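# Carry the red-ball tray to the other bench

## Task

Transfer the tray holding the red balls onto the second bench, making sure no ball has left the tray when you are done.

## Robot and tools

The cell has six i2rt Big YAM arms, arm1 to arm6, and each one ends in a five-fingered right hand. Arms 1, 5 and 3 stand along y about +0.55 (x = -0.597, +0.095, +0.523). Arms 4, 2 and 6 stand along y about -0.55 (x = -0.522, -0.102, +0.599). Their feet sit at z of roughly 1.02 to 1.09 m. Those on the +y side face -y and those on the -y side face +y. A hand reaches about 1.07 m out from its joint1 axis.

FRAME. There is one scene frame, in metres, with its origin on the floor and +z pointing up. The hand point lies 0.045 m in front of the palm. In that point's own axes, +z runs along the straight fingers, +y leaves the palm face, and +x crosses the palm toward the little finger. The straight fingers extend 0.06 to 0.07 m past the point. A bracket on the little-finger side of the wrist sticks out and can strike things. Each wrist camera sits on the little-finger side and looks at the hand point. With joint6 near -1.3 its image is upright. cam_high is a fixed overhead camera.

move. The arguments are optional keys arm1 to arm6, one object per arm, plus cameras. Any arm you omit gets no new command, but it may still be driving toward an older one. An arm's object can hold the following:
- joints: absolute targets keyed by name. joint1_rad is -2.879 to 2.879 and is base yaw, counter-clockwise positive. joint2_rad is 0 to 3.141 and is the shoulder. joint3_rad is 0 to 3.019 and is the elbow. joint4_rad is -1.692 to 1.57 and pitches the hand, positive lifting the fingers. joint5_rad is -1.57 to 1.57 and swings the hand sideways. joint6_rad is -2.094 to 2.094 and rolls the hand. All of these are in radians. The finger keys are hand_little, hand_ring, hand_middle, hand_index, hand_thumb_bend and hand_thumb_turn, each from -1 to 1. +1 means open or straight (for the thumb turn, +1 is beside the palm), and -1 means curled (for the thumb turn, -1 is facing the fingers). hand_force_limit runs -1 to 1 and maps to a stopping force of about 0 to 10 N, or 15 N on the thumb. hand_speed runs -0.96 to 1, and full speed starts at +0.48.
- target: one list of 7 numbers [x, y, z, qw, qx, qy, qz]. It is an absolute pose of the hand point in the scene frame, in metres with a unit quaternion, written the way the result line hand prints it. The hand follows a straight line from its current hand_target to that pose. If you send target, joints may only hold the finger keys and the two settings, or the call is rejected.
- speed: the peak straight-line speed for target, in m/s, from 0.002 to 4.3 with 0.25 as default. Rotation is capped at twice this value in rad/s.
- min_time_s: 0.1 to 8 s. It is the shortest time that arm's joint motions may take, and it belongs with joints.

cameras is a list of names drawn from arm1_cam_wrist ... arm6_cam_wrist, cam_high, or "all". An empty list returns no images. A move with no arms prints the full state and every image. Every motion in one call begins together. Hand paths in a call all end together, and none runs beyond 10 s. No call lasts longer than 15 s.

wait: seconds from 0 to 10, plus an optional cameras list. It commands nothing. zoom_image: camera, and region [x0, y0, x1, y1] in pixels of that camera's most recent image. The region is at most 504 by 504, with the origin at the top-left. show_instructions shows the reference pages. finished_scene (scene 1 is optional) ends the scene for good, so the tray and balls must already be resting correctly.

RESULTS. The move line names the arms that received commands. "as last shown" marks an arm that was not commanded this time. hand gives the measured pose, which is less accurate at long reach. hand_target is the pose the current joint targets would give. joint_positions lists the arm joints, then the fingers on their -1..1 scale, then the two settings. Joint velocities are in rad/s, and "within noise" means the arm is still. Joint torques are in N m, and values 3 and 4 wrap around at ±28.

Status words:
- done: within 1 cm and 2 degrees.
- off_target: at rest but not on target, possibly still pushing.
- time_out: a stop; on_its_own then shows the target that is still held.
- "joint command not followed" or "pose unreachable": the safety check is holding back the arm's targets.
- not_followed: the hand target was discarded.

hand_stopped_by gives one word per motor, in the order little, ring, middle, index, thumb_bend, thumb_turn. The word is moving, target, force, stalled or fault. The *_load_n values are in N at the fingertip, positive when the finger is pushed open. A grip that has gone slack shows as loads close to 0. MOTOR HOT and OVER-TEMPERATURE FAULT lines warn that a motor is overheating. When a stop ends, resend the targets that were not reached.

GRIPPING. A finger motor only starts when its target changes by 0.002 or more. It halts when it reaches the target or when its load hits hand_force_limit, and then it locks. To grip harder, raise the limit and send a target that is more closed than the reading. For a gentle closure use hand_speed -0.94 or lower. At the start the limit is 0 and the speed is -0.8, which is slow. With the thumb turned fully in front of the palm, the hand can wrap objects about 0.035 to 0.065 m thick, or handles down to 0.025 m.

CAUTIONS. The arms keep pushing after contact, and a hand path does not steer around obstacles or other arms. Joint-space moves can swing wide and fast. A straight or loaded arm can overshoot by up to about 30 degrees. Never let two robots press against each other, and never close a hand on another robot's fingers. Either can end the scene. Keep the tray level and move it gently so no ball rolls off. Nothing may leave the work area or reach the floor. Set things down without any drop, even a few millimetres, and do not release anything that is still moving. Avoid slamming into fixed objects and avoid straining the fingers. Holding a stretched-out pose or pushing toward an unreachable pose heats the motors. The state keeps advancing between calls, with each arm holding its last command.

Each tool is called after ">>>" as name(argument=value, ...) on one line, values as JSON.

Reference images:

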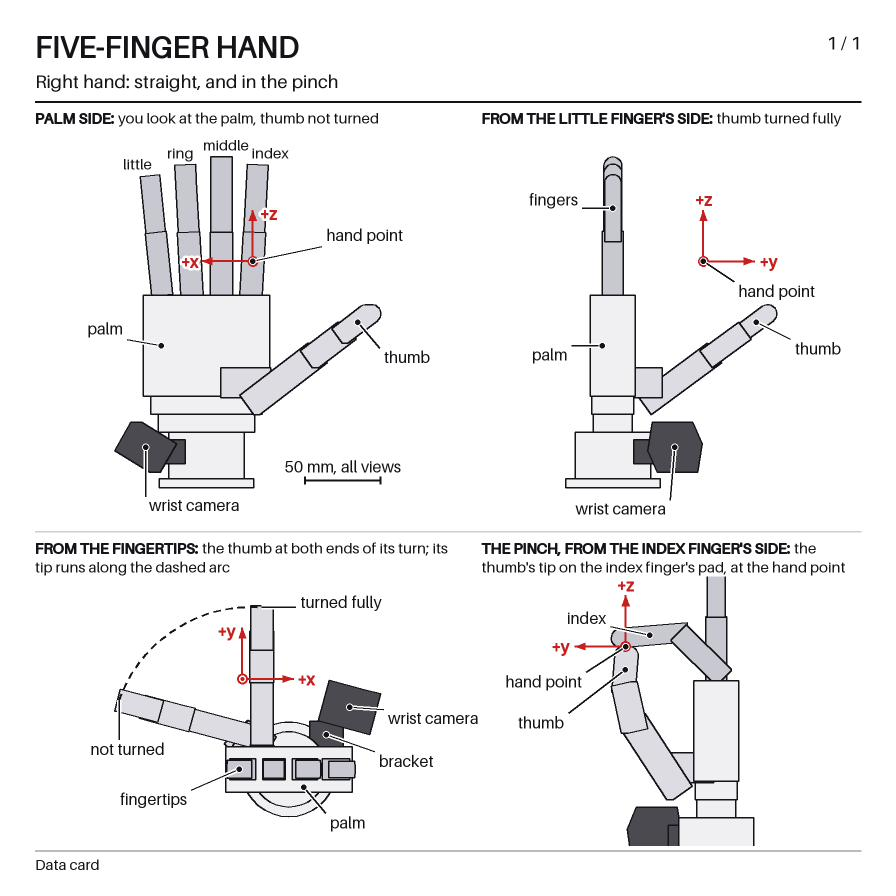

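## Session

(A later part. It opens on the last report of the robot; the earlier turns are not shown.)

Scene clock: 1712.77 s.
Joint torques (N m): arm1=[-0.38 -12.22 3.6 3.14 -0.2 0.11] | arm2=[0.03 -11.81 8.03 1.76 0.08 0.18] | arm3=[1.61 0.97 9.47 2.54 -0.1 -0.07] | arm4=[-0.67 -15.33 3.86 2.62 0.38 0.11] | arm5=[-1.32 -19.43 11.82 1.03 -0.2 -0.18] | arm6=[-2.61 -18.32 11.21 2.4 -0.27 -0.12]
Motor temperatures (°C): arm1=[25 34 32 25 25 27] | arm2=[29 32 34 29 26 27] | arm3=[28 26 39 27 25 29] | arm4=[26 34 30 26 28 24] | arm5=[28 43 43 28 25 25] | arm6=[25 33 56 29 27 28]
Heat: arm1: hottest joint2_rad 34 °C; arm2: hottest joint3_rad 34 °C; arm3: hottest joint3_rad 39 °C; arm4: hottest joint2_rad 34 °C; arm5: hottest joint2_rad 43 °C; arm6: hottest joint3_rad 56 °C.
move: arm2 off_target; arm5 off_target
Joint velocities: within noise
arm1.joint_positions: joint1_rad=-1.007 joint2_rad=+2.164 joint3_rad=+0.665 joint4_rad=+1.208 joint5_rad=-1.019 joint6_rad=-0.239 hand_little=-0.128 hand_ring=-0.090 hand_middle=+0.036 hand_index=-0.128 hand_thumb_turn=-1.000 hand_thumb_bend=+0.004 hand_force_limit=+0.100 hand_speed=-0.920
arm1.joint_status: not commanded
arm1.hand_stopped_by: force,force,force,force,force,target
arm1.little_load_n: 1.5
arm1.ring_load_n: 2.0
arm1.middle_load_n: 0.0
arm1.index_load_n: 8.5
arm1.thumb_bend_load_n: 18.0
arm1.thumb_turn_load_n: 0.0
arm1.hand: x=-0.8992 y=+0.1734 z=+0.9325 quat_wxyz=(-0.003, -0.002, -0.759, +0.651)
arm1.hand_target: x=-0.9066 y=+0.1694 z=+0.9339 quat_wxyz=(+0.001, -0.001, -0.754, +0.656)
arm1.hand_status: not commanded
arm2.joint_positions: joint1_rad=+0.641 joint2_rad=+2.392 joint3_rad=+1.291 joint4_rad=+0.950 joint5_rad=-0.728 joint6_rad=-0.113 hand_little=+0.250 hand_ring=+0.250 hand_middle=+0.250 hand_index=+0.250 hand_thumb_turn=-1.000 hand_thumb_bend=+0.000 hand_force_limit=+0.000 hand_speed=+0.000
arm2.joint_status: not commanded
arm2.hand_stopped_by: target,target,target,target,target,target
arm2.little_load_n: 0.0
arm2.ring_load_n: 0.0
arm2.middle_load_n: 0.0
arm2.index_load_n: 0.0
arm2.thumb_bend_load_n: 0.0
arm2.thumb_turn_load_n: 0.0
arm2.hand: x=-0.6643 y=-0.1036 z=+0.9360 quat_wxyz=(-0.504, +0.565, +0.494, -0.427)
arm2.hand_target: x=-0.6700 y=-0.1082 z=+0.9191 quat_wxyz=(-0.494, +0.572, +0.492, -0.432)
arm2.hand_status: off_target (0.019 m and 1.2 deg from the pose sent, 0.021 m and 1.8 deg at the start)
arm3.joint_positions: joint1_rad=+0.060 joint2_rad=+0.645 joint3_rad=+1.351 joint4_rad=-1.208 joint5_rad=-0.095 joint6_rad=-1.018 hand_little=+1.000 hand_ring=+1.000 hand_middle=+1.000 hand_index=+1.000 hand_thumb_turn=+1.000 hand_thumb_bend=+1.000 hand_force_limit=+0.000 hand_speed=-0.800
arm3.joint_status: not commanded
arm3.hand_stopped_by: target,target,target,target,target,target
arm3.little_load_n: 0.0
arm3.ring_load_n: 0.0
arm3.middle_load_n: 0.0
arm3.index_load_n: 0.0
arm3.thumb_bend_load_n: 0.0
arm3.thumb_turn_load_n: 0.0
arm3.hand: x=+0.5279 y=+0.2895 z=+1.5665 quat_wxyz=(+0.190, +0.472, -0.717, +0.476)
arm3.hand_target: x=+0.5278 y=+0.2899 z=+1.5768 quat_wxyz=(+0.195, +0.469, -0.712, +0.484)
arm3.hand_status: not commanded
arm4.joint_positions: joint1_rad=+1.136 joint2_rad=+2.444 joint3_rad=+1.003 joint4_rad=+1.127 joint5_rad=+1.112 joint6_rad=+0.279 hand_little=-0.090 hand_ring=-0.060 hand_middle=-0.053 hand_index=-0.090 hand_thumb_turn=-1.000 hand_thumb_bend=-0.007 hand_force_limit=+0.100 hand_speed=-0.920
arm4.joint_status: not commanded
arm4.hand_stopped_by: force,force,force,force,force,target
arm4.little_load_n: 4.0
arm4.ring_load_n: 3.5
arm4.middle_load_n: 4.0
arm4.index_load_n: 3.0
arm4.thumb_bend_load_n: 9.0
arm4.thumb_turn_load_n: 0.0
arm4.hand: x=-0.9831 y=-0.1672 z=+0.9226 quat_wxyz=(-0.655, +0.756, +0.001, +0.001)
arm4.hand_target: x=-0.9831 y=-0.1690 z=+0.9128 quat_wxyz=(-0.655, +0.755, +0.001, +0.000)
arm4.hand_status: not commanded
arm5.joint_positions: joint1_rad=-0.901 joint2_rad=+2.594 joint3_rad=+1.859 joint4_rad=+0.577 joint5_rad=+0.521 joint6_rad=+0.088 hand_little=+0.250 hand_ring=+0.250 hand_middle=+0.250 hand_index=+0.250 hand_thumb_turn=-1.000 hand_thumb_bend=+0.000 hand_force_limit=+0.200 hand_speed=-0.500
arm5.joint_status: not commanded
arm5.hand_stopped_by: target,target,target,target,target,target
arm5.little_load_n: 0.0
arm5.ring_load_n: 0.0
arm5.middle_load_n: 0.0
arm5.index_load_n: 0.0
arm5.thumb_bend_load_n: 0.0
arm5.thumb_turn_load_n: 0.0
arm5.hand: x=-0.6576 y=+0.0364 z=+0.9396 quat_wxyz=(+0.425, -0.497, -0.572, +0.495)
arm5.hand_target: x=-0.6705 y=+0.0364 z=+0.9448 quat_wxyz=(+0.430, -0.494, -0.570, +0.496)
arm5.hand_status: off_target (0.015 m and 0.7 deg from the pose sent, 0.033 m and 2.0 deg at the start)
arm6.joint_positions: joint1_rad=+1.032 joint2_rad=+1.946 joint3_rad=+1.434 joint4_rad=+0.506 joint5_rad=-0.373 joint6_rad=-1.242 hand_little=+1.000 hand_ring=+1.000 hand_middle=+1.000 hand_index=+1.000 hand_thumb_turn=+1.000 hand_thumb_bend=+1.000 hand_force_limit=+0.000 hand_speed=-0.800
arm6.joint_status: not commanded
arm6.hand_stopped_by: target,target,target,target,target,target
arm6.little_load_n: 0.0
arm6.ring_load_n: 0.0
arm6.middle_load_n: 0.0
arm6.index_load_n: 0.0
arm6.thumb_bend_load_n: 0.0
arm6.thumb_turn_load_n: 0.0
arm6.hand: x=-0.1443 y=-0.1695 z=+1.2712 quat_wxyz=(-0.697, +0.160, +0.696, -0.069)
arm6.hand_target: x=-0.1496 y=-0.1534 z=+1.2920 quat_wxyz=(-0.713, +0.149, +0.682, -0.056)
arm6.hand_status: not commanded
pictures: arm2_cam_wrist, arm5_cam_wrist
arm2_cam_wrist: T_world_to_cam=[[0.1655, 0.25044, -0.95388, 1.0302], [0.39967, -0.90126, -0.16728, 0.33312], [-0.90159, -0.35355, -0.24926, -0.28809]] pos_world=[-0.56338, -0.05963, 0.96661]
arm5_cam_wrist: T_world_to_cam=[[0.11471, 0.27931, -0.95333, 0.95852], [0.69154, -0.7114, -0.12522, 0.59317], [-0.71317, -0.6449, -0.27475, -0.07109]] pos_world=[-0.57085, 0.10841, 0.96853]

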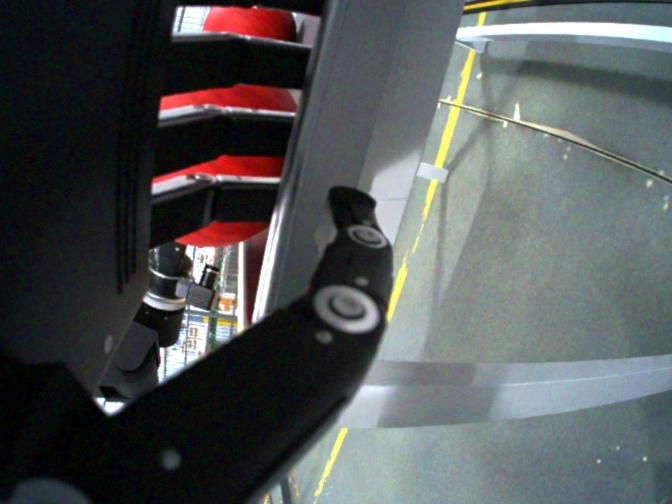

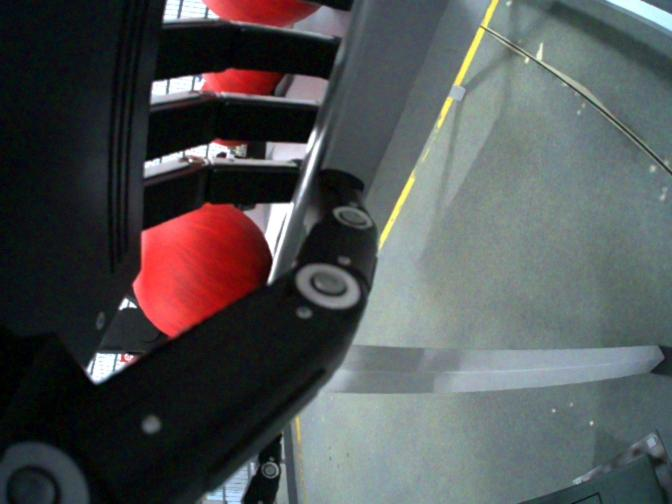

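>>> move(arm5={"target": [-0.686, 0.045, 0.943, 0.4305, -0.4950, -0.5694, 0.4952], "speed": 0.04}, arm2={"target": [-0.680, -0.107, 0.920, 0.4952, -0.5694, -0.4950, 0.4305], "speed": 0.04})

>>> move(arm5={"joints": {"hand_little": -0.5, "hand_ring": -0.5, "hand_middle": -0.5, "hand_index": -0.5, "hand_force_limit": -0.6, "hand_speed": -0.90}}, arm2={"joints": {"hand_little": -0.5, "hand_ring": -0.5, "hand_middle": -0.5, "hand_index": -0.5, "hand_force_limit": -0.6, "hand_speed": -0.90}}, cameras=["arm5_cam_wrist", "arm2_cam_wrist"])

Scene clock: 1723.33 s.
Joint torques (N m): arm1=[0.03 -11.87 3.74 3.23 -0.25 0.11] | arm2=[0.03 -12.28 8.29 1.21 0.06 0.11] | arm3=[1.14 1.03 9.32 2.51 -0.11 -0.06] | arm4=[-0.62 -15.21 3.86 2.63 0.38 0.11] | arm5=[-0.79 -17.96 12 1.37 -0.12 -0.24] | arm6=[-2.61 -18.32 11.21 2.4 -0.27 -0.12]
Motor temperatures (°C): arm1=[25 34 32 25 25 27] | arm2=[29 32 34 29 26 27] | arm3=[28 26 39 27 25 29] | arm4=[26 34 30 26 28 24] | arm5=[28 44 43 28 25 25] | arm6=[25 33 56 29 27 28]
Heat: arm1: hottest joint2_rad 34 °C; arm2: hottest joint3_rad 34 °C; arm3: hottest joint3_rad 39 °C; arm4: hottest joint2_rad 34 °C; arm5: hottest joint2_rad 44 °C; arm6: hottest joint3_rad 56 °C.
move: arm2 off_target; arm5 off_target
Joint velocities: within noise
arm1, arm3, arm4, arm6: as last shown
arm1.little_load_n: 2.0
arm1.middle_load_n: -0.5
arm2.joint_positions: joint1_rad=+0.653 joint2_rad=+2.400 joint3_rad=+1.310 joint4_rad=+0.948 joint5_rad=-0.717 joint6_rad=-0.113 hand_little=+0.250 hand_ring=+0.250 hand_middle=+0.250 hand_index=+0.250 hand_thumb_turn=-1.000 hand_thumb_bend=+0.000 hand_force_limit=+0.000 hand_speed=+0.000
arm2.joint_status: not commanded
arm2.hand_stopped_by: target,target,target,target,target,target
arm2.little_load_n: 0.0
arm2.ring_load_n: 0.0
arm2.middle_load_n: 0.0
arm2.index_load_n: 0.0
arm2.thumb_bend_load_n: 0.0
arm2.thumb_turn_load_n: 0.0
arm2.hand: x=-0.6738 y=-0.1039 z=+0.9367 quat_wxyz=(-0.507, +0.561, +0.495, -0.427)
arm2.hand_target: x=-0.6786 y=-0.1070 z=+0.9198 quat_wxyz=(-0.496, +0.570, +0.495, -0.430)
arm2.hand_status: off_target (0.018 m and 1.7 deg from the pose sent, 0.023 m and 1.2 deg at the start)
arm4.middle_load_n: 4.5
arm5.joint_positions: joint1_rad=-0.916 joint2_rad=+2.611 joint3_rad=+1.890 joint4_rad=+0.563 joint5_rad=+0.504 joint6_rad=+0.088 hand_little=+0.250 hand_ring=+0.250 hand_middle=+0.250 hand_index=+0.250 hand_thumb_turn=-1.000 hand_thumb_bend=+0.000 hand_force_limit=+0.200 hand_speed=-0.500
arm5.joint_status: not commanded
arm5.hand_stopped_by: target,target,target,target,target,target
arm5.little_load_n: 0.0
arm5.ring_load_n: 0.0
arm5.middle_load_n: 0.0
arm5.index_load_n: 0.0
arm5.thumb_bend_load_n: 0.5
arm5.thumb_turn_load_n: 0.5
arm5.hand: x=-0.6689 y=+0.0414 z=+0.9372 quat_wxyz=(+0.424, -0.497, -0.572, +0.496)
arm5.hand_target: x=-0.6831 y=+0.0425 z=+0.9441 quat_wxyz=(+0.430, -0.494, -0.570, +0.497)
arm5.hand_status: off_target (0.018 m and 0.9 deg from the pose sent, 0.030 m and 0.7 deg at the start)
pictures: none

Scene clock: 1726.20 s.
Joint torques (N m): arm1=[-0.03 -12.69 3.63 3.21 -0.21 0.13] | arm2=[-0.15 -12.22 7.65 1.22 0.06 0.11] | arm3=[2.08 1.38 9.24 2.56 -0.12 -0.06] | arm4=[-0.73 -15.33 3.85 2.63 0.38 0.11] | arm5=[-0.85 -17.9 11.88 1.16 -0.11 -0.18] | arm6=[-2.61 -18.32 11.21 2.39 -0.27 -0.12]
Motor temperatures (°C): arm1=[25 34 32 25 25 27] | arm2=[29 32 34 29 26 27] | arm3=[28 26 39 27 25 29] | arm4=[26 34 30 26 28 24] | arm5=[28 44 44 28 25 25] | arm6=[25 33 56 29 27 28]
Heat: arm1: hottest joint2_rad 34 °C; arm2: hottest joint3_rad 34 °C; arm3: hottest joint3_rad 39 °C; arm4: hottest joint2_rad 34 °C; arm5: hottest joint2_rad 44 °C; arm6: hottest joint3_rad 56 °C.
move: arm2 off_target; arm5 off_target
Joint velocities: arm1=[within noise] | arm2=[within noise] | arm3=[within noise] | arm4=[within noise] | arm5=[0.005 -0.044 -0.012 -0.012 -0.007 0.007] | arm6=[within noise]
arm1, arm3, arm4, arm6: as last shown
arm1.ring_load_n: 2.5
arm1.middle_load_n: 0.0
arm1.thumb_turn_load_n: -0.5
arm2.joint_positions: joint1_rad=+0.654 joint2_rad=+2.400 joint3_rad=+1.317 joint4_rad=+0.948 joint5_rad=-0.720 joint6_rad=-0.121 hand_little=-0.019 hand_ring=-0.028 hand_middle=+0.112 hand_index=-0.112 hand_thumb_turn=-1.000 hand_thumb_bend=+0.001 hand_force_limit=-0.600 hand_speed=-0.900
arm2.joint_status: hand_little off_target (ended at -0.019, target -0.500); hand_ring off_target (ended at -0.028, target -0.500); hand_middle off_target (ended at +0.112, target -0.500); hand_index off_target (ended at -0.112, target -0.500); the others done
arm2.hand_stopped_by: force,force,force,force,target,target
arm2.little_load_n: 0.0
arm2.ring_load_n: 2.0
arm2.middle_load_n: 0.0
arm2.index_load_n: 1.5
arm2.thumb_bend_load_n: 3.0
arm2.thumb_turn_load_n: 0.0
arm2.hand: x=-0.6765 y=-0.1024 z=+0.9394 quat_wxyz=(-0.511, +0.556, +0.499, -0.426)
arm2.hand_target: x=-0.6782 y=-0.1074 z=+0.9193 quat_wxyz=(-0.496, +0.567, +0.498, -0.429)
arm2.hand_status: not commanded
arm4.ring_load_n: 3.0
arm4.middle_load_n: 4.0
arm4.index_load_n: 3.5
arm4.thumb_turn_load_n: -0.5
arm5.joint_positions: joint1_rad=-0.916 joint2_rad=+2.612 joint3_rad=+1.891 joint4_rad=+0.563 joint5_rad=+0.502 joint6_rad=+0.076 hand_little=-0.307 hand_ring=-0.177 hand_middle=+0.149 hand_index=-0.084 hand_thumb_turn=-1.000 hand_thumb_bend=+0.001 hand_force_limit=-0.600 hand_speed=-0.900
arm5.joint_status: hand_little off_target (ended at -0.307, target -0.500); hand_ring off_target (ended at -0.177, target -0.500); hand_middle off_target (ended at +0.149, target -0.500); hand_index off_target (ended at -0.084, target -0.500); the others done
arm5.hand_stopped_by: force,force,force,force,target,target
arm5.little_load_n: 3.5
arm5.ring_load_n: 0.5
arm5.middle_load_n: 0.0
arm5.index_load_n: 0.5
arm5.thumb_bend_load_n: 5.5
arm5.thumb_turn_load_n: 0.5
arm5.hand: x=-0.6690 y=+0.0417 z=+0.9362 quat_wxyz=(+0.426, -0.493, -0.576, +0.494)
arm5.hand_target: x=-0.6828 y=+0.0432 z=+0.9428 quat_wxyz=(+0.432, -0.491, -0.573, +0.494)
arm5.hand_status: not commanded
arm6.middle_load_n: -0.5
pictures: arm2_cam_wrist, arm5_cam_wrist
arm2_cam_wrist: T_world_to_cam=[[0.15514, 0.2717, -0.9498, 1.02648], [0.40473, -0.89453, -0.18978, 0.365], [-0.90118, -0.35497, -0.24874, -0.29819]] pos_world=[-0.57569, -0.05824, 0.97004]
arm5_cam_wrist: T_world_to_cam=[[0.11341, 0.28906, -0.95057, 0.95126], [0.69478, -0.70699, -0.13209, 0.61279], [-0.71022, -0.64546, -0.28101, -0.06887]] pos_world=[-0.58255, 0.11382, 0.96583]

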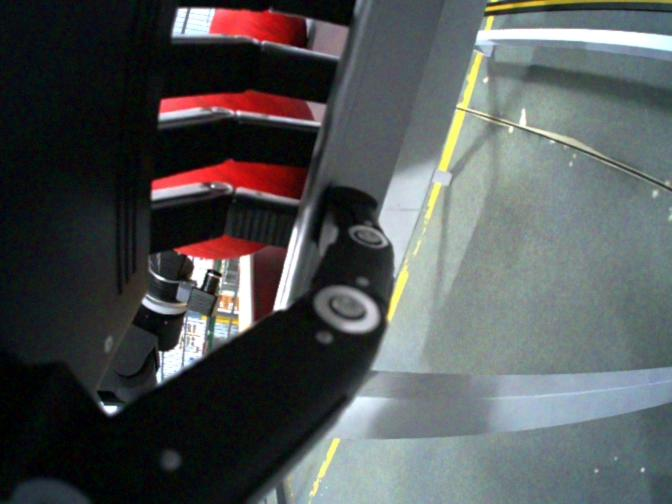

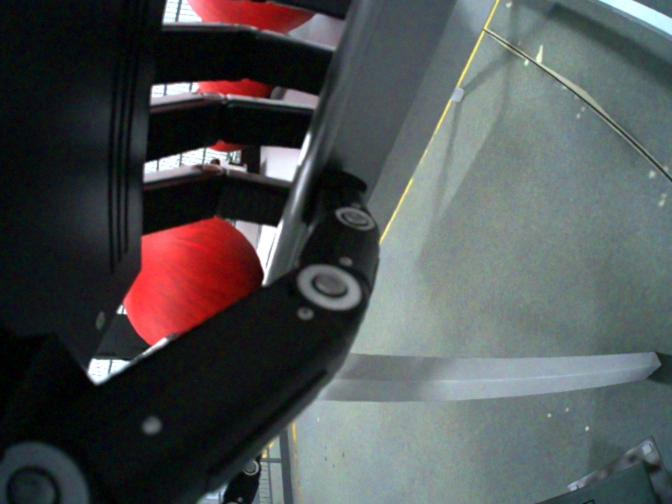

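>>> move(arm5={"joints": {"hand_little": -0.6, "hand_ring": -0.6, "hand_middle": -0.6, "hand_index": -0.6, "hand_thumb_bend": -0.2, "hand_force_limit": 0.1, "hand_speed": -0.92}}, arm2={"joints": {"hand_little": -0.6, "hand_ring": -0.6, "hand_middle": -0.6, "hand_index": -0.6, "hand_thumb_bend": -0.2, "hand_force_limit": 0.1, "hand_speed": -0.92}})

>>> move(arm5={"joints": {"hand_little": -0.65, "hand_ring": -0.65, "hand_middle": -0.65, "hand_index": -0.65, "hand_thumb_bend": -0.25, "hand_force_limit": 0.2, "hand_speed": -0.92}}, arm2={"joints": {"hand_little": -0.65, "hand_ring": -0.65, "hand_middle": -0.65, "hand_index": -0.65, "hand_thumb_bend": -0.25, "hand_force_limit": 0.2, "hand_speed": -0.92}}, cameras=["cam_high", "arm6_cam_wrist"])

>>> zoom_image(camera="cam_high", region=[360, 290, 540, 470])

Scene clock: 1739.70 s.
Joint torques (N m): arm1=[-0.09 -12.69 3.69 3.08 -0.19 0.11] | arm2=[-0.38 -12.04 7.51 1.17 0.05 0.12] | arm3=[1.08 -0.15 9.33 2.65 -0.13 -0.1] | arm4=[-0.67 -15.27 3.88 2.62 0.38 0.11] | arm5=[-0.5 -18.26 11.64 0.95 -0.04 -0.18] | arm6=[-2.61 -18.37 11.21 2.39 -0.27 -0.12]
Motor temperatures (°C): arm1=[25 34 32 25 25 27] | arm2=[29 32 34 29 26 27] | arm3=[28 26 39 27 25 29] | arm4=[26 34 30 26 28 24] | arm5=[28 44 45 28 25 25] | arm6=[25 34 56 29 27 28]
Heat: arm1: hottest joint2_rad 34 °C; arm2: hottest joint3_rad 34 °C; arm3: hottest joint3_rad 39 °C; arm4: hottest joint2_rad 34 °C; arm5: hottest joint3_rad 45 °C; arm6: hottest joint3_rad 56 °C.
move: arm2 off_target; arm5 off_target
Joint velocities: within noise
arm1, arm3, arm4, arm6: as last shown
arm1.joint_positions: joint1_rad=-1.006 joint2_rad=+2.164 joint3_rad=+0.665 joint4_rad=+1.208 joint5_rad=-1.019 joint6_rad=-0.238 hand_little=-0.128 hand_ring=-0.090 hand_middle=+0.036 hand_index=-0.128 hand_thumb_turn=-1.000 hand_thumb_bend=+0.004 hand_force_limit=+0.100 hand_speed=-0.920
arm1.little_load_n: 0.5
arm1.ring_load_n: 1.5
arm1.index_load_n: 9.5
arm1.thumb_bend_load_n: 17.5
arm1.thumb_turn_load_n: 0.0
arm1.hand: x=-0.8985 y=+0.1730 z=+0.9325 quat_wxyz=(-0.004, -0.002, -0.759, +0.651)
arm1.hand_target: x=-0.9060 y=+0.1689 z=+0.9339 quat_wxyz=(+0.001, -0.001, -0.754, +0.656)
arm2.joint_positions: joint1_rad=+0.659 joint2_rad=+2.400 joint3_rad=+1.320 joint4_rad=+0.948 joint5_rad=-0.722 joint6_rad=-0.123 hand_little=-0.077 hand_ring=-0.071 hand_middle=+0.085 hand_index=-0.147 hand_thumb_turn=-1.000 hand_thumb_bend=-0.003 hand_force_limit=+0.100 hand_speed=-0.920
arm2.joint_status: hand_little off_target (ended at -0.077, target -0.600); hand_ring off_target (ended at -0.071, target -0.600); hand_middle off_target (ended at +0.085, target -0.600); hand_index off_target (ended at -0.147, target -0.600); hand_thumb_bend off_target (ended at -0.003, target -0.200); the others done
arm2.hand_stopped_by: force,force,force,force,force,target
arm2.little_load_n: 4.0
arm2.ring_load_n: 4.0
arm2.middle_load_n: 1.0
arm2.index_load_n: 3.0
arm2.thumb_bend_load_n: 12.0
arm2.thumb_turn_load_n: 3.0
arm2.hand: x=-0.6795 y=-0.1042 z=+0.9405 quat_wxyz=(-0.511, +0.553, +0.501, -0.427)
arm2.hand_target: x=-0.6790 y=-0.1080 z=+0.9196 quat_wxyz=(-0.497, +0.566, +0.499, -0.429)
arm2.hand_status: not commanded
arm4.joint_positions: joint1_rad=+1.138 joint2_rad=+2.444 joint3_rad=+1.003 joint4_rad=+1.127 joint5_rad=+1.112 joint6_rad=+0.279 hand_little=-0.090 hand_ring=-0.060 hand_middle=-0.053 hand_index=-0.090 hand_thumb_turn=-1.000 hand_thumb_bend=-0.007 hand_force_limit=+0.100 hand_speed=-0.920
arm4.little_load_n: 3.0
arm4.thumb_turn_load_n: 0.5
arm4.hand: x=-0.9837 y=-0.1679 z=+0.9226 quat_wxyz=(-0.655, +0.756, +0.002, +0.001)
arm4.hand_target: x=-0.9837 y=-0.1697 z=+0.9128 quat_wxyz=(-0.655, +0.755, +0.001, -0.001)
arm5.joint_positions: joint1_rad=-0.916 joint2_rad=+2.612 joint3_rad=+1.895 joint4_rad=+0.563 joint5_rad=+0.501 joint6_rad=+0.079 hand_little=-0.321 hand_ring=-0.196 hand_middle=+0.092 hand_index=-0.104 hand_thumb_turn=-1.000 hand_thumb_bend=-0.001 hand_force_limit=+0.100 hand_speed=-0.920
arm5.joint_status: hand_little off_target (ended at -0.321, target -0.600); hand_ring off_target (ended at -0.196, target -0.600); hand_middle off_target (ended at +0.092, target -0.600); hand_index off_target (ended at -0.104, target -0.600); hand_thumb_bend off_target (ended at -0.001, target -0.200); the others done
arm5.hand_stopped_by: force,force,force,force,force,target
arm5.little_load_n: 0.5
arm5.ring_load_n: 2.5
arm5.middle_load_n: 4.5
arm5.index_load_n: 4.0
arm5.thumb_bend_load_n: 13.5
arm5.thumb_turn_load_n: 3.0
arm5.hand: x=-0.6698 y=+0.0406 z=+0.9379 quat_wxyz=(+0.425, -0.494, -0.574, +0.496)
arm5.hand_target: x=-0.6830 y=+0.0428 z=+0.9433 quat_wxyz=(+0.431, -0.492, -0.572, +0.495)
arm5.hand_status: not commanded
arm6.middle_load_n: 0.0
arm6.index_load_n: -0.5
pictures: none

Scene clock: 1740.27 s.
Joint torques (N m): arm1=[-0.5 -12.81 3.64 3.14 -0.19 0.06] | arm2=[-0.62 -12.34 7.41 1.18 0.12 0.11] | arm3=[1.44 1.32 9.26 2.56 -0.11 -0.08] | arm4=[-0.79 -15.21 3.88 2.62 0.38 0.11] | arm5=[-1.08 -18.37 11.52 1.24 -0.04 -0.21] | arm6=[-2.61 -18.37 11.21 2.39 -0.26 -0.12]
Motor temperatures (°C): arm1=[25 34 32 25 25 27] | arm2=[29 32 34 29 26 27] | arm3=[28 26 39 27 25 29] | arm4=[26 34 30 26 28 24] | arm5=[28 44 45 28 25 25] | arm6=[25 34 56 29 27 28]
Heat: arm1: hottest joint2_rad 34 °C; arm2: hottest joint3_rad 34 °C; arm3: hottest joint3_rad 39 °C; arm4: hottest joint2_rad 34 °C; arm5: hottest joint3_rad 45 °C; arm6: hottest joint3_rad 56 °C.
move: arm2 off_target; arm5 off_target
Joint velocities: within noise
arm1, arm3, arm4, arm6: as last shown
arm1.joint_positions: joint1_rad=-1.003 joint2_rad=+2.164 joint3_rad=+0.665 joint4_rad=+1.208 joint5_rad=-1.019 joint6_rad=-0.236 hand_little=-0.128 hand_ring=-0.090 hand_middle=+0.036 hand_index=-0.128 hand_thumb_turn=-1.000 hand_thumb_bend=+0.004 hand_force_limit=+0.100 hand_speed=-0.920
arm1.little_load_n: -0.5
arm1.ring_load_n: 1.0
arm1.middle_load_n: -0.5
arm1.index_load_n: 10.5
arm1.thumb_bend_load_n: 17.0
arm1.hand: x=-0.8973 y=+0.1720 z=+0.9326 quat_wxyz=(-0.006, -0.001, -0.759, +0.651)
arm1.hand_target: x=-0.9049 y=+0.1679 z=+0.9339 quat_wxyz=(+0.000, +0.000, -0.754, +0.656)
arm2.joint_positions: joint1_rad=+0.659 joint2_rad=+2.400 joint3_rad=+1.322 joint4_rad=+0.948 joint5_rad=-0.728 joint6_rad=-0.123 hand_little=-0.105 hand_ring=-0.091 hand_middle=+0.065 hand_index=-0.160 hand_thumb_turn=-1.000 hand_thumb_bend=-0.002 hand_force_limit=+0.200 hand_speed=-0.920
arm2.joint_status: hand_little off_target (ended at -0.105, target -0.650); hand_ring off_target (ended at -0.091, target -0.650); hand_middle off_target (ended at +0.065, target -0.650); hand_index off_target (ended at -0.160, target -0.650); hand_thumb_bend off_target (ended at -0.002, target -0.250); the others done
arm2.hand_stopped_by: force,force,force,force,force,target
arm2.little_load_n: 5.5
arm2.ring_load_n: 4.5
arm2.middle_load_n: 5.5
arm2.index_load_n: 4.0
arm2.thumb_bend_load_n: 15.5
arm2.thumb_turn_load_n: 3.5
arm2.hand: x=-0.6800 y=-0.1049 z=+0.9412 quat_wxyz=(-0.510, +0.551, +0.502, -0.429)
arm2.hand_target: x=-0.6788 y=-0.1082 z=+0.9201 quat_wxyz=(-0.496, +0.565, +0.500, -0.430)
arm2.hand_status: not commanded
arm4.little_load_n: 2.0
arm4.ring_load_n: 2.0
arm4.middle_load_n: 3.5
arm4.index_load_n: 4.5
arm5.joint_positions: joint1_rad=-0.914 joint2_rad=+2.612 joint3_rad=+1.896 joint4_rad=+0.563 joint5_rad=+0.499 joint6_rad=+0.074 hand_little=-0.356 hand_ring=-0.217 hand_middle=+0.057 hand_index=-0.117 hand_thumb_turn=-1.000 hand_thumb_bend=+0.000 hand_force_limit=+0.200 hand_speed=-0.920
arm5.joint_status: hand_little off_target (ended at -0.356, target -0.650); hand_ring off_target (ended at -0.217, target -0.650); hand_middle off_target (ended at +0.057, target -0.650); hand_index off_target (ended at -0.117, target -0.650); hand_thumb_bend off_target (ended at +0.000, target -0.250); the others done
arm5.hand_stopped_by: force,force,force,force,force,target
arm5.little_load_n: 7.0
arm5.ring_load_n: 5.0
arm5.middle_load_n: 5.5
arm5.index_load_n: 6.0
arm5.thumb_bend_load_n: 20.0
arm5.thumb_turn_load_n: 5.0
arm5.hand: x=-0.6693 y=+0.0390 z=+0.9386 quat_wxyz=(+0.426, -0.491, -0.576, +0.496)
arm5.hand_target: x=-0.6821 y=+0.0419 z=+0.9432 quat_wxyz=(+0.431, -0.491, -0.573, +0.495)
arm5.hand_status: not commanded
arm6.index_load_n: 0.0
pictures: arm6_cam_wrist, cam_high
arm6_cam_wrist: T_world_to_cam=[[0.1163, 0.99313, -0.01321, 0.19804], [0.54619, -0.07506, -0.83429, 1.12419], [-0.82955, 0.08981, -0.55117, 0.7106]] pos_world=[-0.04758, -0.17613, 1.33218]

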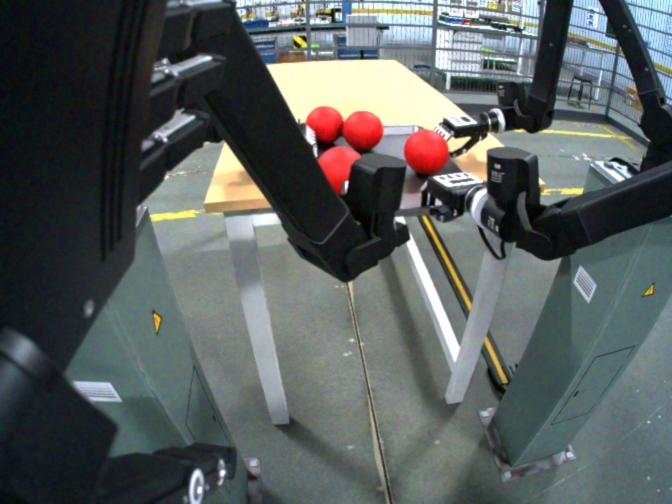

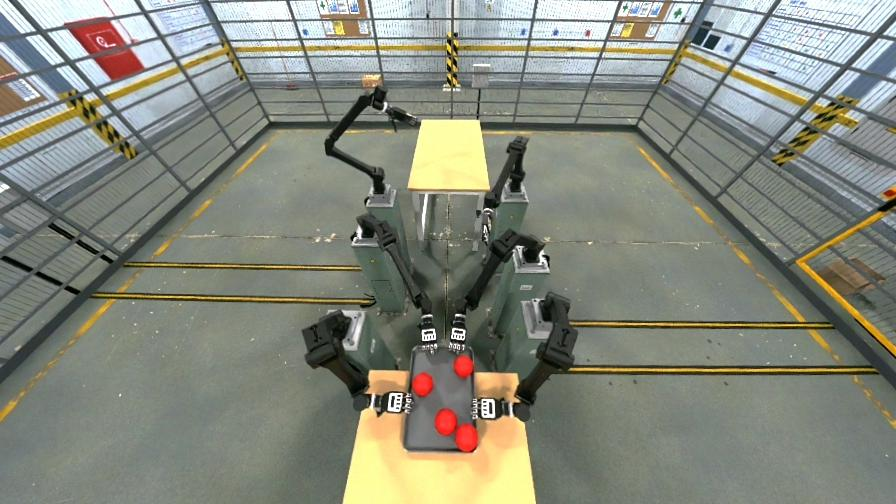

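Scaled by 2.800.

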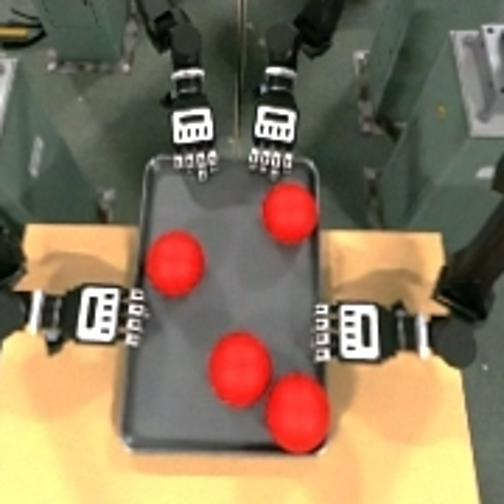

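>>> move(arm1={"target": [-0.904, 0.1675, 0.985, 0, 0, 0.7548, -0.6560], "speed": 0.03}, arm4={"target": [-0.983, -0.1685, 0.970, 0.6561, -0.7547, 0, 0], "speed": 0.03}, arm5={"target": [-0.683, 0.043, 1.015, 0.4305, -0.4950, -0.5694, 0.4952], "speed": 0.035}, arm2={"target": [-0.680, -0.108, 0.985, 0.4952, -0.5694, -0.4950, 0.4305], "speed": 0.035}, cameras=["cam_high", "arm6_cam_wrist"])

>>> zoom_image(camera="cam_high", region=[360, 290, 540, 470])

Scene clock: 1755.50 s.
Joint torques (N m): arm1=[-0.32 -17.55 3.12 2.19 -0.54 0.11] | arm2=[-0.85 -16.09 6.38 1.21 0.2 0.39] | arm3=[1.55 0.85 9.2 2.52 -0.08 -0.1] | arm4=[-1.03 -18.61 3.07 0.99 0.43 0.08] | arm5=[-0.97 -23.41 9.24 1.14 0.08 -0.02] | arm6=[-2.61 -18.32 11.21 2.39 -0.27 -0.12]
Motor temperatures (°C): arm1=[25 34 32 25 25 27] | arm2=[29 32 34 29 26 27] | arm3=[28 26 39 27 25 29] | arm4=[26 34 30 26 28 24] | arm5=[28 44 46 28 25 25] | arm6=[25 34 56 29 27 28]
Heat: arm1: hottest joint2_rad 34 °C; arm2: hottest joint3_rad 34 °C; arm3: hottest joint3_rad 39 °C; arm4: hottest joint2_rad 34 °C; arm5: hottest joint3_rad 46 °C; arm6: hottest joint3_rad 56 °C.
move: arm1 off_target; arm2 off_target; arm4 done; arm5 off_target
Joint velocities: within noise
arm1.joint_positions: joint1_rad=-0.994 joint2_rad=+2.055 joint3_rad=+0.641 joint4_rad=+1.091 joint5_rad=-1.000 joint6_rad=-0.236 hand_little=-0.128 hand_ring=-0.091 hand_middle=+0.036 hand_index=-0.128 hand_thumb_turn=-1.000 hand_thumb_bend=+0.004 hand_force_limit=+0.100 hand_speed=-0.920
arm1.joint_status: not commanded
arm1.hand_stopped_by: force,force,force,force,force,target
arm1.little_load_n: 0.0
arm1.ring_load_n: 0.0
arm1.middle_load_n: 0.0
arm1.index_load_n: 13.5
arm1.thumb_bend_load_n: 18.0
arm1.thumb_turn_load_n: 0.5
arm1.hand: x=-0.8944 y=+0.1707 z=+0.9584 quat_wxyz=(-0.012, -0.013, -0.766, +0.643)
arm1.hand_target: x=-0.9030 y=+0.1656 z=+0.9834 quat_wxyz=(+0.001, +0.000, -0.755, +0.655)
arm1.hand_status: off_target (0.028 m and 2.8 deg from the pose sent, 0.053 m and 1.0 deg at the start)
arm2.joint_positions: joint1_rad=+0.665 joint2_rad=+2.311 joint3_rad=+1.290 joint4_rad=+0.850 joint5_rad=-0.722 joint6_rad=-0.143 hand_little=-0.105 hand_ring=-0.091 hand_middle=+0.065 hand_index=-0.161 hand_thumb_turn=-1.000 hand_thumb_bend=-0.001 hand_force_limit=+0.200 hand_speed=-0.920
arm2.joint_status: not commanded
arm2.hand_stopped_by: force,force,force,force,force,target
arm2.little_load_n: 9.5
arm2.ring_load_n: 4.5
arm2.middle_load_n: 1.0
arm2.index_load_n: 0.5
arm2.thumb_bend_load_n: 15.5
arm2.thumb_turn_load_n: 0.5
arm2.hand: x=-0.6799 y=-0.1097 z=+0.9714 quat_wxyz=(-0.499, +0.559, +0.508, -0.424)
arm2.hand_target: x=-0.6805 y=-0.1079 z=+0.9850 quat_wxyz=(-0.496, +0.569, +0.496, -0.430)
arm2.hand_status: off_target (0.014 m and 2.0 deg from the pose sent, 0.044 m and 2.9 deg at the start)
arm3, arm6: as last shown
arm4.joint_positions: joint1_rad=+1.147 joint2_rad=+2.329 joint3_rad=+0.949 joint4_rad=+1.079 joint5_rad=+1.113 joint6_rad=+0.288 hand_little=-0.091 hand_ring=-0.061 hand_middle=-0.053 hand_index=-0.091 hand_thumb_turn=-1.000 hand_thumb_bend=-0.009 hand_force_limit=+0.100 hand_speed=-0.920
arm4.joint_status: not commanded
arm4.hand_stopped_by: force,force,force,force,force,target
arm4.little_load_n: 0.0
arm4.ring_load_n: 0.0
arm4.middle_load_n: 0.0
arm4.index_load_n: 0.0
arm4.thumb_bend_load_n: 0.0
arm4.thumb_turn_load_n: 0.0
arm4.hand: x=-0.9879 y=-0.1717 z=+0.9662 quat_wxyz=(-0.657, +0.754, -0.003, -0.010)
arm4.hand_target: x=-0.9871 y=-0.1726 z=+0.9702 quat_wxyz=(-0.656, +0.755, +0.000, -0.006)
arm4.hand_status: done (0.007 m and 1.1 deg from the pose sent, 0.047 m and 0.3 deg at the start)
arm5.joint_positions: joint1_rad=-0.908 joint2_rad=+2.540 joint3_rad=+1.884 joint4_rad=+0.471 joint5_rad=+0.502 joint6_rad=+0.069 hand_little=-0.356 hand_ring=-0.217 hand_middle=+0.056 hand_index=-0.117 hand_thumb_turn=-1.000 hand_thumb_bend=+0.000 hand_force_limit=+0.200 hand_speed=-0.920
arm5.joint_status: not commanded
arm5.hand_stopped_by: force,force,force,force,force,target
arm5.little_load_n: 6.0
arm5.ring_load_n: 3.0
arm5.middle_load_n: 0.0
arm5.index_load_n: 6.0
arm5.thumb_bend_load_n: 15.0
arm5.thumb_turn_load_n: 5.0
arm5.hand: x=-0.6674 y=+0.0346 z=+0.9739 quat_wxyz=(+0.424, -0.491, -0.588, +0.484)
arm5.hand_target: x=-0.6801 y=+0.0376 z=+1.0134 quat_wxyz=(+0.429, -0.493, -0.571, +0.496)
arm5.hand_status: off_target (0.045 m and 2.7 deg from the pose sent, 0.078 m and 1.0 deg at the start)
arm6.ring_load_n: 0.5
arm6.index_load_n: -0.5
pictures: arm6_cam_wrist, cam_high
arm6_cam_wrist: T_world_to_cam=[[0.1163, 0.99313, -0.01321, 0.19804], [0.54619, -0.07506, -0.83429, 1.12419], [-0.82955, 0.08981, -0.55117, 0.7106]] pos_world=[-0.04758, -0.17613, 1.33218]

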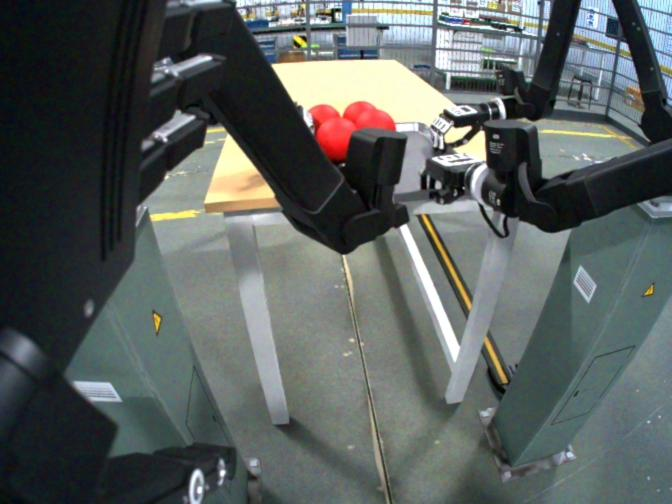

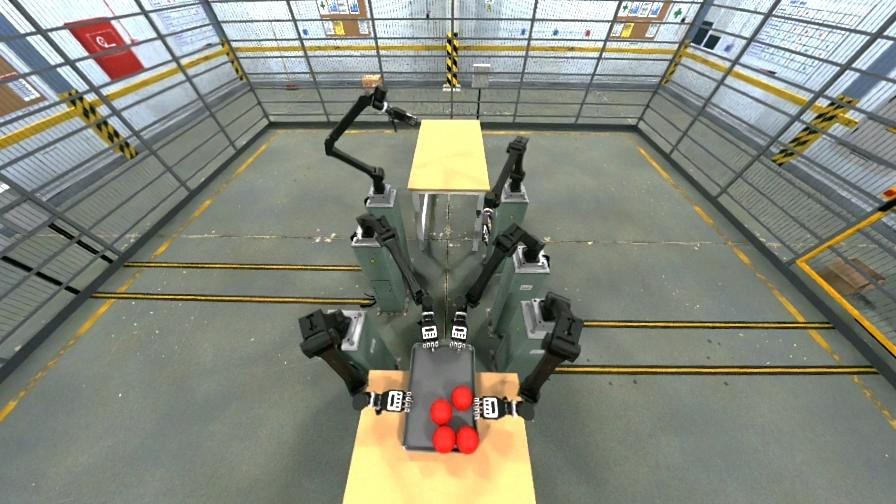

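Scaled by 2.800.

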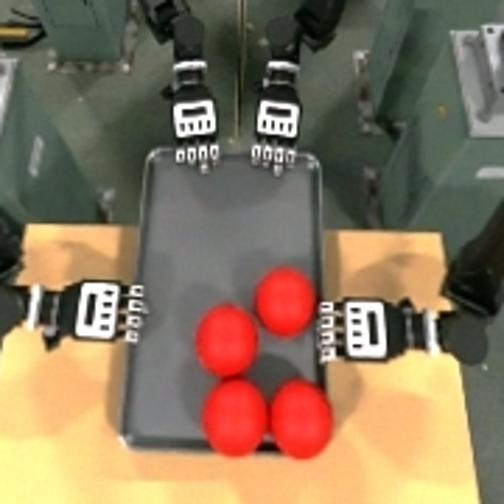

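>>> move(arm1={"target": [-0.904, 0.1675, 0.936, 0, 0, 0.7548, -0.6560], "speed": 0.03}, arm5={"target": [-0.683, 0.043, 0.948, 0.4305, -0.4950, -0.5694, 0.4952], "speed": 0.03}, arm2={"target": [-0.680, -0.108, 0.925, 0.4952, -0.5694, -0.4950, 0.4305], "speed": 0.03}, arm4={"target": [-0.983, -0.180, 0.985, 0.6561, -0.7547, 0, 0], "speed": 0.03, "joints": {"hand_little": 0.25, "hand_ring": 0.25, "hand_middle": 0.25, "hand_index": 0.25, "hand_thumb_bend": 0.0, "hand_speed": -0.5}}, cameras=["cam_high", "arm6_cam_wrist", "arm4_cam_wrist"])

>>> zoom_image(camera="cam_high", region=[360, 290, 540, 470])

Scene clock: 1782.60 s.
Joint torques (N m): arm1=[-0.26 -12.51 4.33 3.36 -0.25 0.04] | arm2=[-0.85 -11.69 8.03 2.15 0.14 0.31] | arm3=[1.14 1.2 9.46 2.51 -0.08 -0.04] | arm4=[-0.26 -18.26 3.11 1.09 0.5 0.14] | arm5=[-1.38 -19.08 11.41 2.84 0.12 -0.11] | arm6=[-2.61 -18.32 11.21 2.4 -0.27 -0.12]
Motor temperatures (°C): arm1=[25 36 32 25 25 27] | arm2=[29 32 34 29 26 27] | arm3=[28 26 39 27 25 29] | arm4=[26 36 30 26 28 24] | arm5=[28 47 45 28 25 25] | arm6=[25 34 57 29 27 28]
Heat: arm1: hottest joint2_rad 36 °C; arm2: hottest joint3_rad 34 °C; arm3: hottest joint3_rad 39 °C; arm4: hottest joint2_rad 36 °C; arm5: hottest joint2_rad 47 °C; arm6: hottest joint3_rad 57 °C.
move: arm1 off_target; arm2 off_target; arm4 off_target; arm5 off_target
Joint velocities: within noise
arm1.joint_positions: joint1_rad=-0.998 joint2_rad=+2.155 joint3_rad=+0.653 joint4_rad=+1.197 joint5_rad=-1.016 joint6_rad=-0.233 hand_little=-0.128 hand_ring=-0.090 hand_middle=+0.036 hand_index=-0.128 hand_thumb_turn=-1.000 hand_thumb_bend=+0.004 hand_force_limit=+0.100 hand_speed=-0.920
arm1.joint_status: not commanded
arm1.hand_stopped_by: force,force,force,force,force,target
arm1.little_load_n: 0.0
arm1.ring_load_n: 1.5
arm1.middle_load_n: -0.5
arm1.index_load_n: 13.5
arm1.thumb_bend_load_n: 17.5
arm1.thumb_turn_load_n: 1.5
arm1.hand: x=-0.8914 y=+0.1733 z=+0.9330 quat_wxyz=(-0.011, -0.006, -0.762, +0.648)
arm1.hand_target: x=-0.9051 y=+0.1690 z=+0.9365 quat_wxyz=(+0.000, -0.002, -0.755, +0.656)
arm1.hand_status: off_target (0.014 m and 1.9 deg from the pose sent, 0.025 m and 2.8 deg at the start)
arm2.joint_positions: joint1_rad=+0.661 joint2_rad=+2.381 joint3_rad=+1.307 joint4_rad=+0.918 joint5_rad=-0.719 joint6_rad=-0.133 hand_little=-0.105 hand_ring=-0.091 hand_middle=+0.066 hand_index=-0.160 hand_thumb_turn=-1.000 hand_thumb_bend=-0.001 hand_force_limit=+0.200 hand_speed=-0.920
arm2.joint_status: not commanded
arm2.hand_stopped_by: force,force,force,force,force,target
arm2.little_load_n: 2.5
arm2.ring_load_n: 3.5
arm2.middle_load_n: 8.5
arm2.index_load_n: 3.5
arm2.thumb_bend_load_n: 20.5
arm2.thumb_turn_load_n: 0.0
arm2.hand: x=-0.6770 y=-0.1075 z=+0.9419 quat_wxyz=(-0.504, +0.559, +0.503, -0.424)
arm2.hand_target: x=-0.6771 y=-0.1059 z=+0.9256 quat_wxyz=(-0.496, +0.571, +0.494, -0.429)
arm2.hand_status: off_target (0.017 m and 2.0 deg from the pose sent, 0.046 m and 2.0 deg at the start)
arm3, arm6: as last shown
arm4.joint_positions: joint1_rad=+1.141 joint2_rad=+2.281 joint3_rad=+0.922 joint4_rad=+1.047 joint5_rad=+1.132 joint6_rad=+0.288 hand_little=+0.250 hand_ring=+0.250 hand_middle=+0.250 hand_index=+0.250 hand_thumb_turn=-1.000 hand_thumb_bend=+0.000 hand_force_limit=+0.100 hand_speed=-0.500
arm4.joint_status: all done
arm4.hand_stopped_by: target,target,target,target,target,target
arm4.little_load_n: 0.0
arm4.ring_load_n: 0.0
arm4.middle_load_n: -0.5
arm4.index_load_n: 0.0
arm4.thumb_bend_load_n: 0.0
arm4.thumb_turn_load_n: 0.0
arm4.hand: x=-0.9775 y=-0.1699 z=+0.9809 quat_wxyz=(-0.657, +0.754, -0.007, +0.003)
arm4.hand_target: x=-0.9786 y=-0.1741 z=+0.9850 quat_wxyz=(-0.656, +0.754, -0.005, +0.004)
arm4.hand_status: off_target (0.012 m and 0.9 deg from the pose sent, 0.021 m and 1.1 deg at the start)
arm5.joint_positions: joint1_rad=-0.910 joint2_rad=+2.597 joint3_rad=+1.887 joint4_rad=+0.525 joint5_rad=+0.501 joint6_rad=+0.085 hand_little=-0.357 hand_ring=-0.217 hand_middle=+0.057 hand_index=-0.116 hand_thumb_turn=-1.000 hand_thumb_bend=+0.001 hand_force_limit=+0.200 hand_speed=-0.920
arm5.joint_status: not commanded
arm5.hand_stopped_by: force,force,force,force,force,target
arm5.little_load_n: 0.5
arm5.ring_load_n: 3.5
arm5.middle_load_n: 4.0
arm5.index_load_n: 9.0
arm5.thumb_bend_load_n: 25.0
arm5.thumb_turn_load_n: 5.0
arm5.hand: x=-0.6640 y=+0.0375 z=+0.9383 quat_wxyz=(+0.420, -0.496, -0.584, +0.487)
arm5.hand_target: x=-0.6818 y=+0.0436 z=+0.9489 quat_wxyz=(+0.428, -0.498, -0.567, +0.497)
arm5.hand_status: off_target (0.022 m and 2.3 deg from the pose sent, 0.031 m and 2.7 deg at the start)
arm6.ring_load_n: 0.0
arm6.index_load_n: 0.0
pictures: arm4_cam_wrist, arm6_cam_wrist, cam_high
arm4_cam_wrist: T_world_to_cam=[[0.25933, -0.07219, -0.96309, 1.1933], [-0.84577, -0.49843, -0.19038, -0.72296], [-0.46629, 0.86392, -0.19031, -0.00512]] pos_world=[-0.9233, -0.26978, 1.01064]
arm6_cam_wrist: T_world_to_cam=[[0.1163, 0.99313, -0.01321, 0.19804], [0.54619, -0.07506, -0.83429, 1.12419], [-0.82955, 0.08981, -0.55117, 0.7106]] pos_world=[-0.04758, -0.17613, 1.33218]

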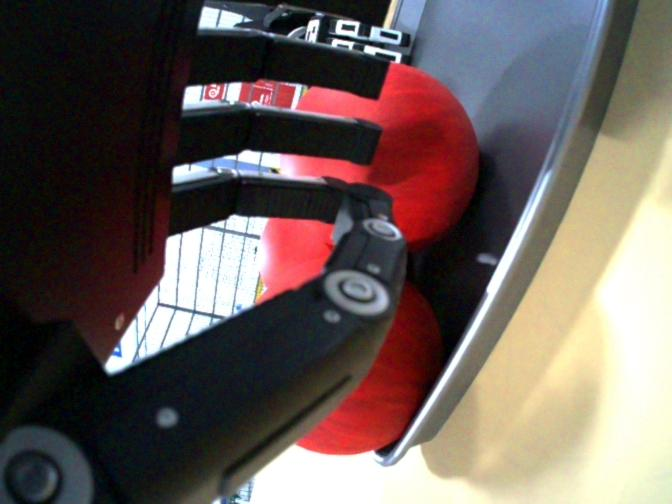

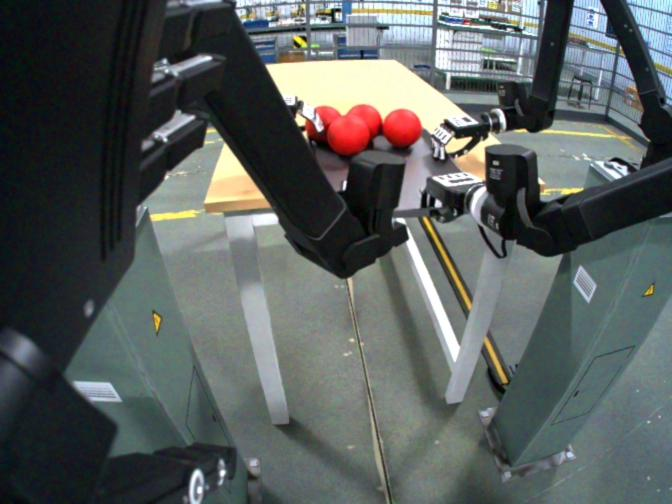

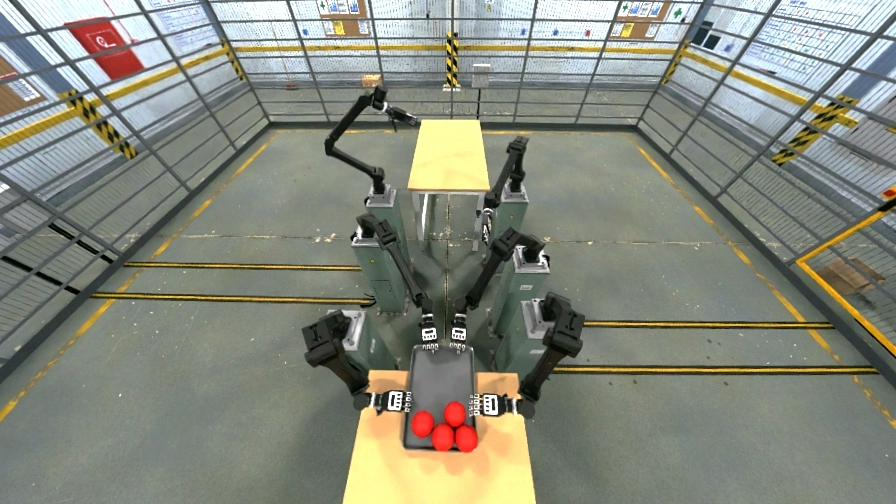

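Scaled by 2.800.

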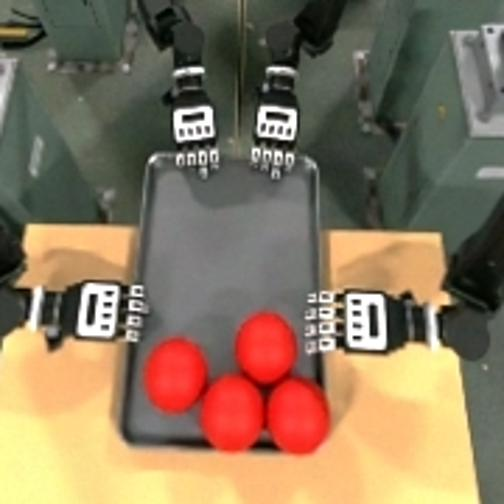

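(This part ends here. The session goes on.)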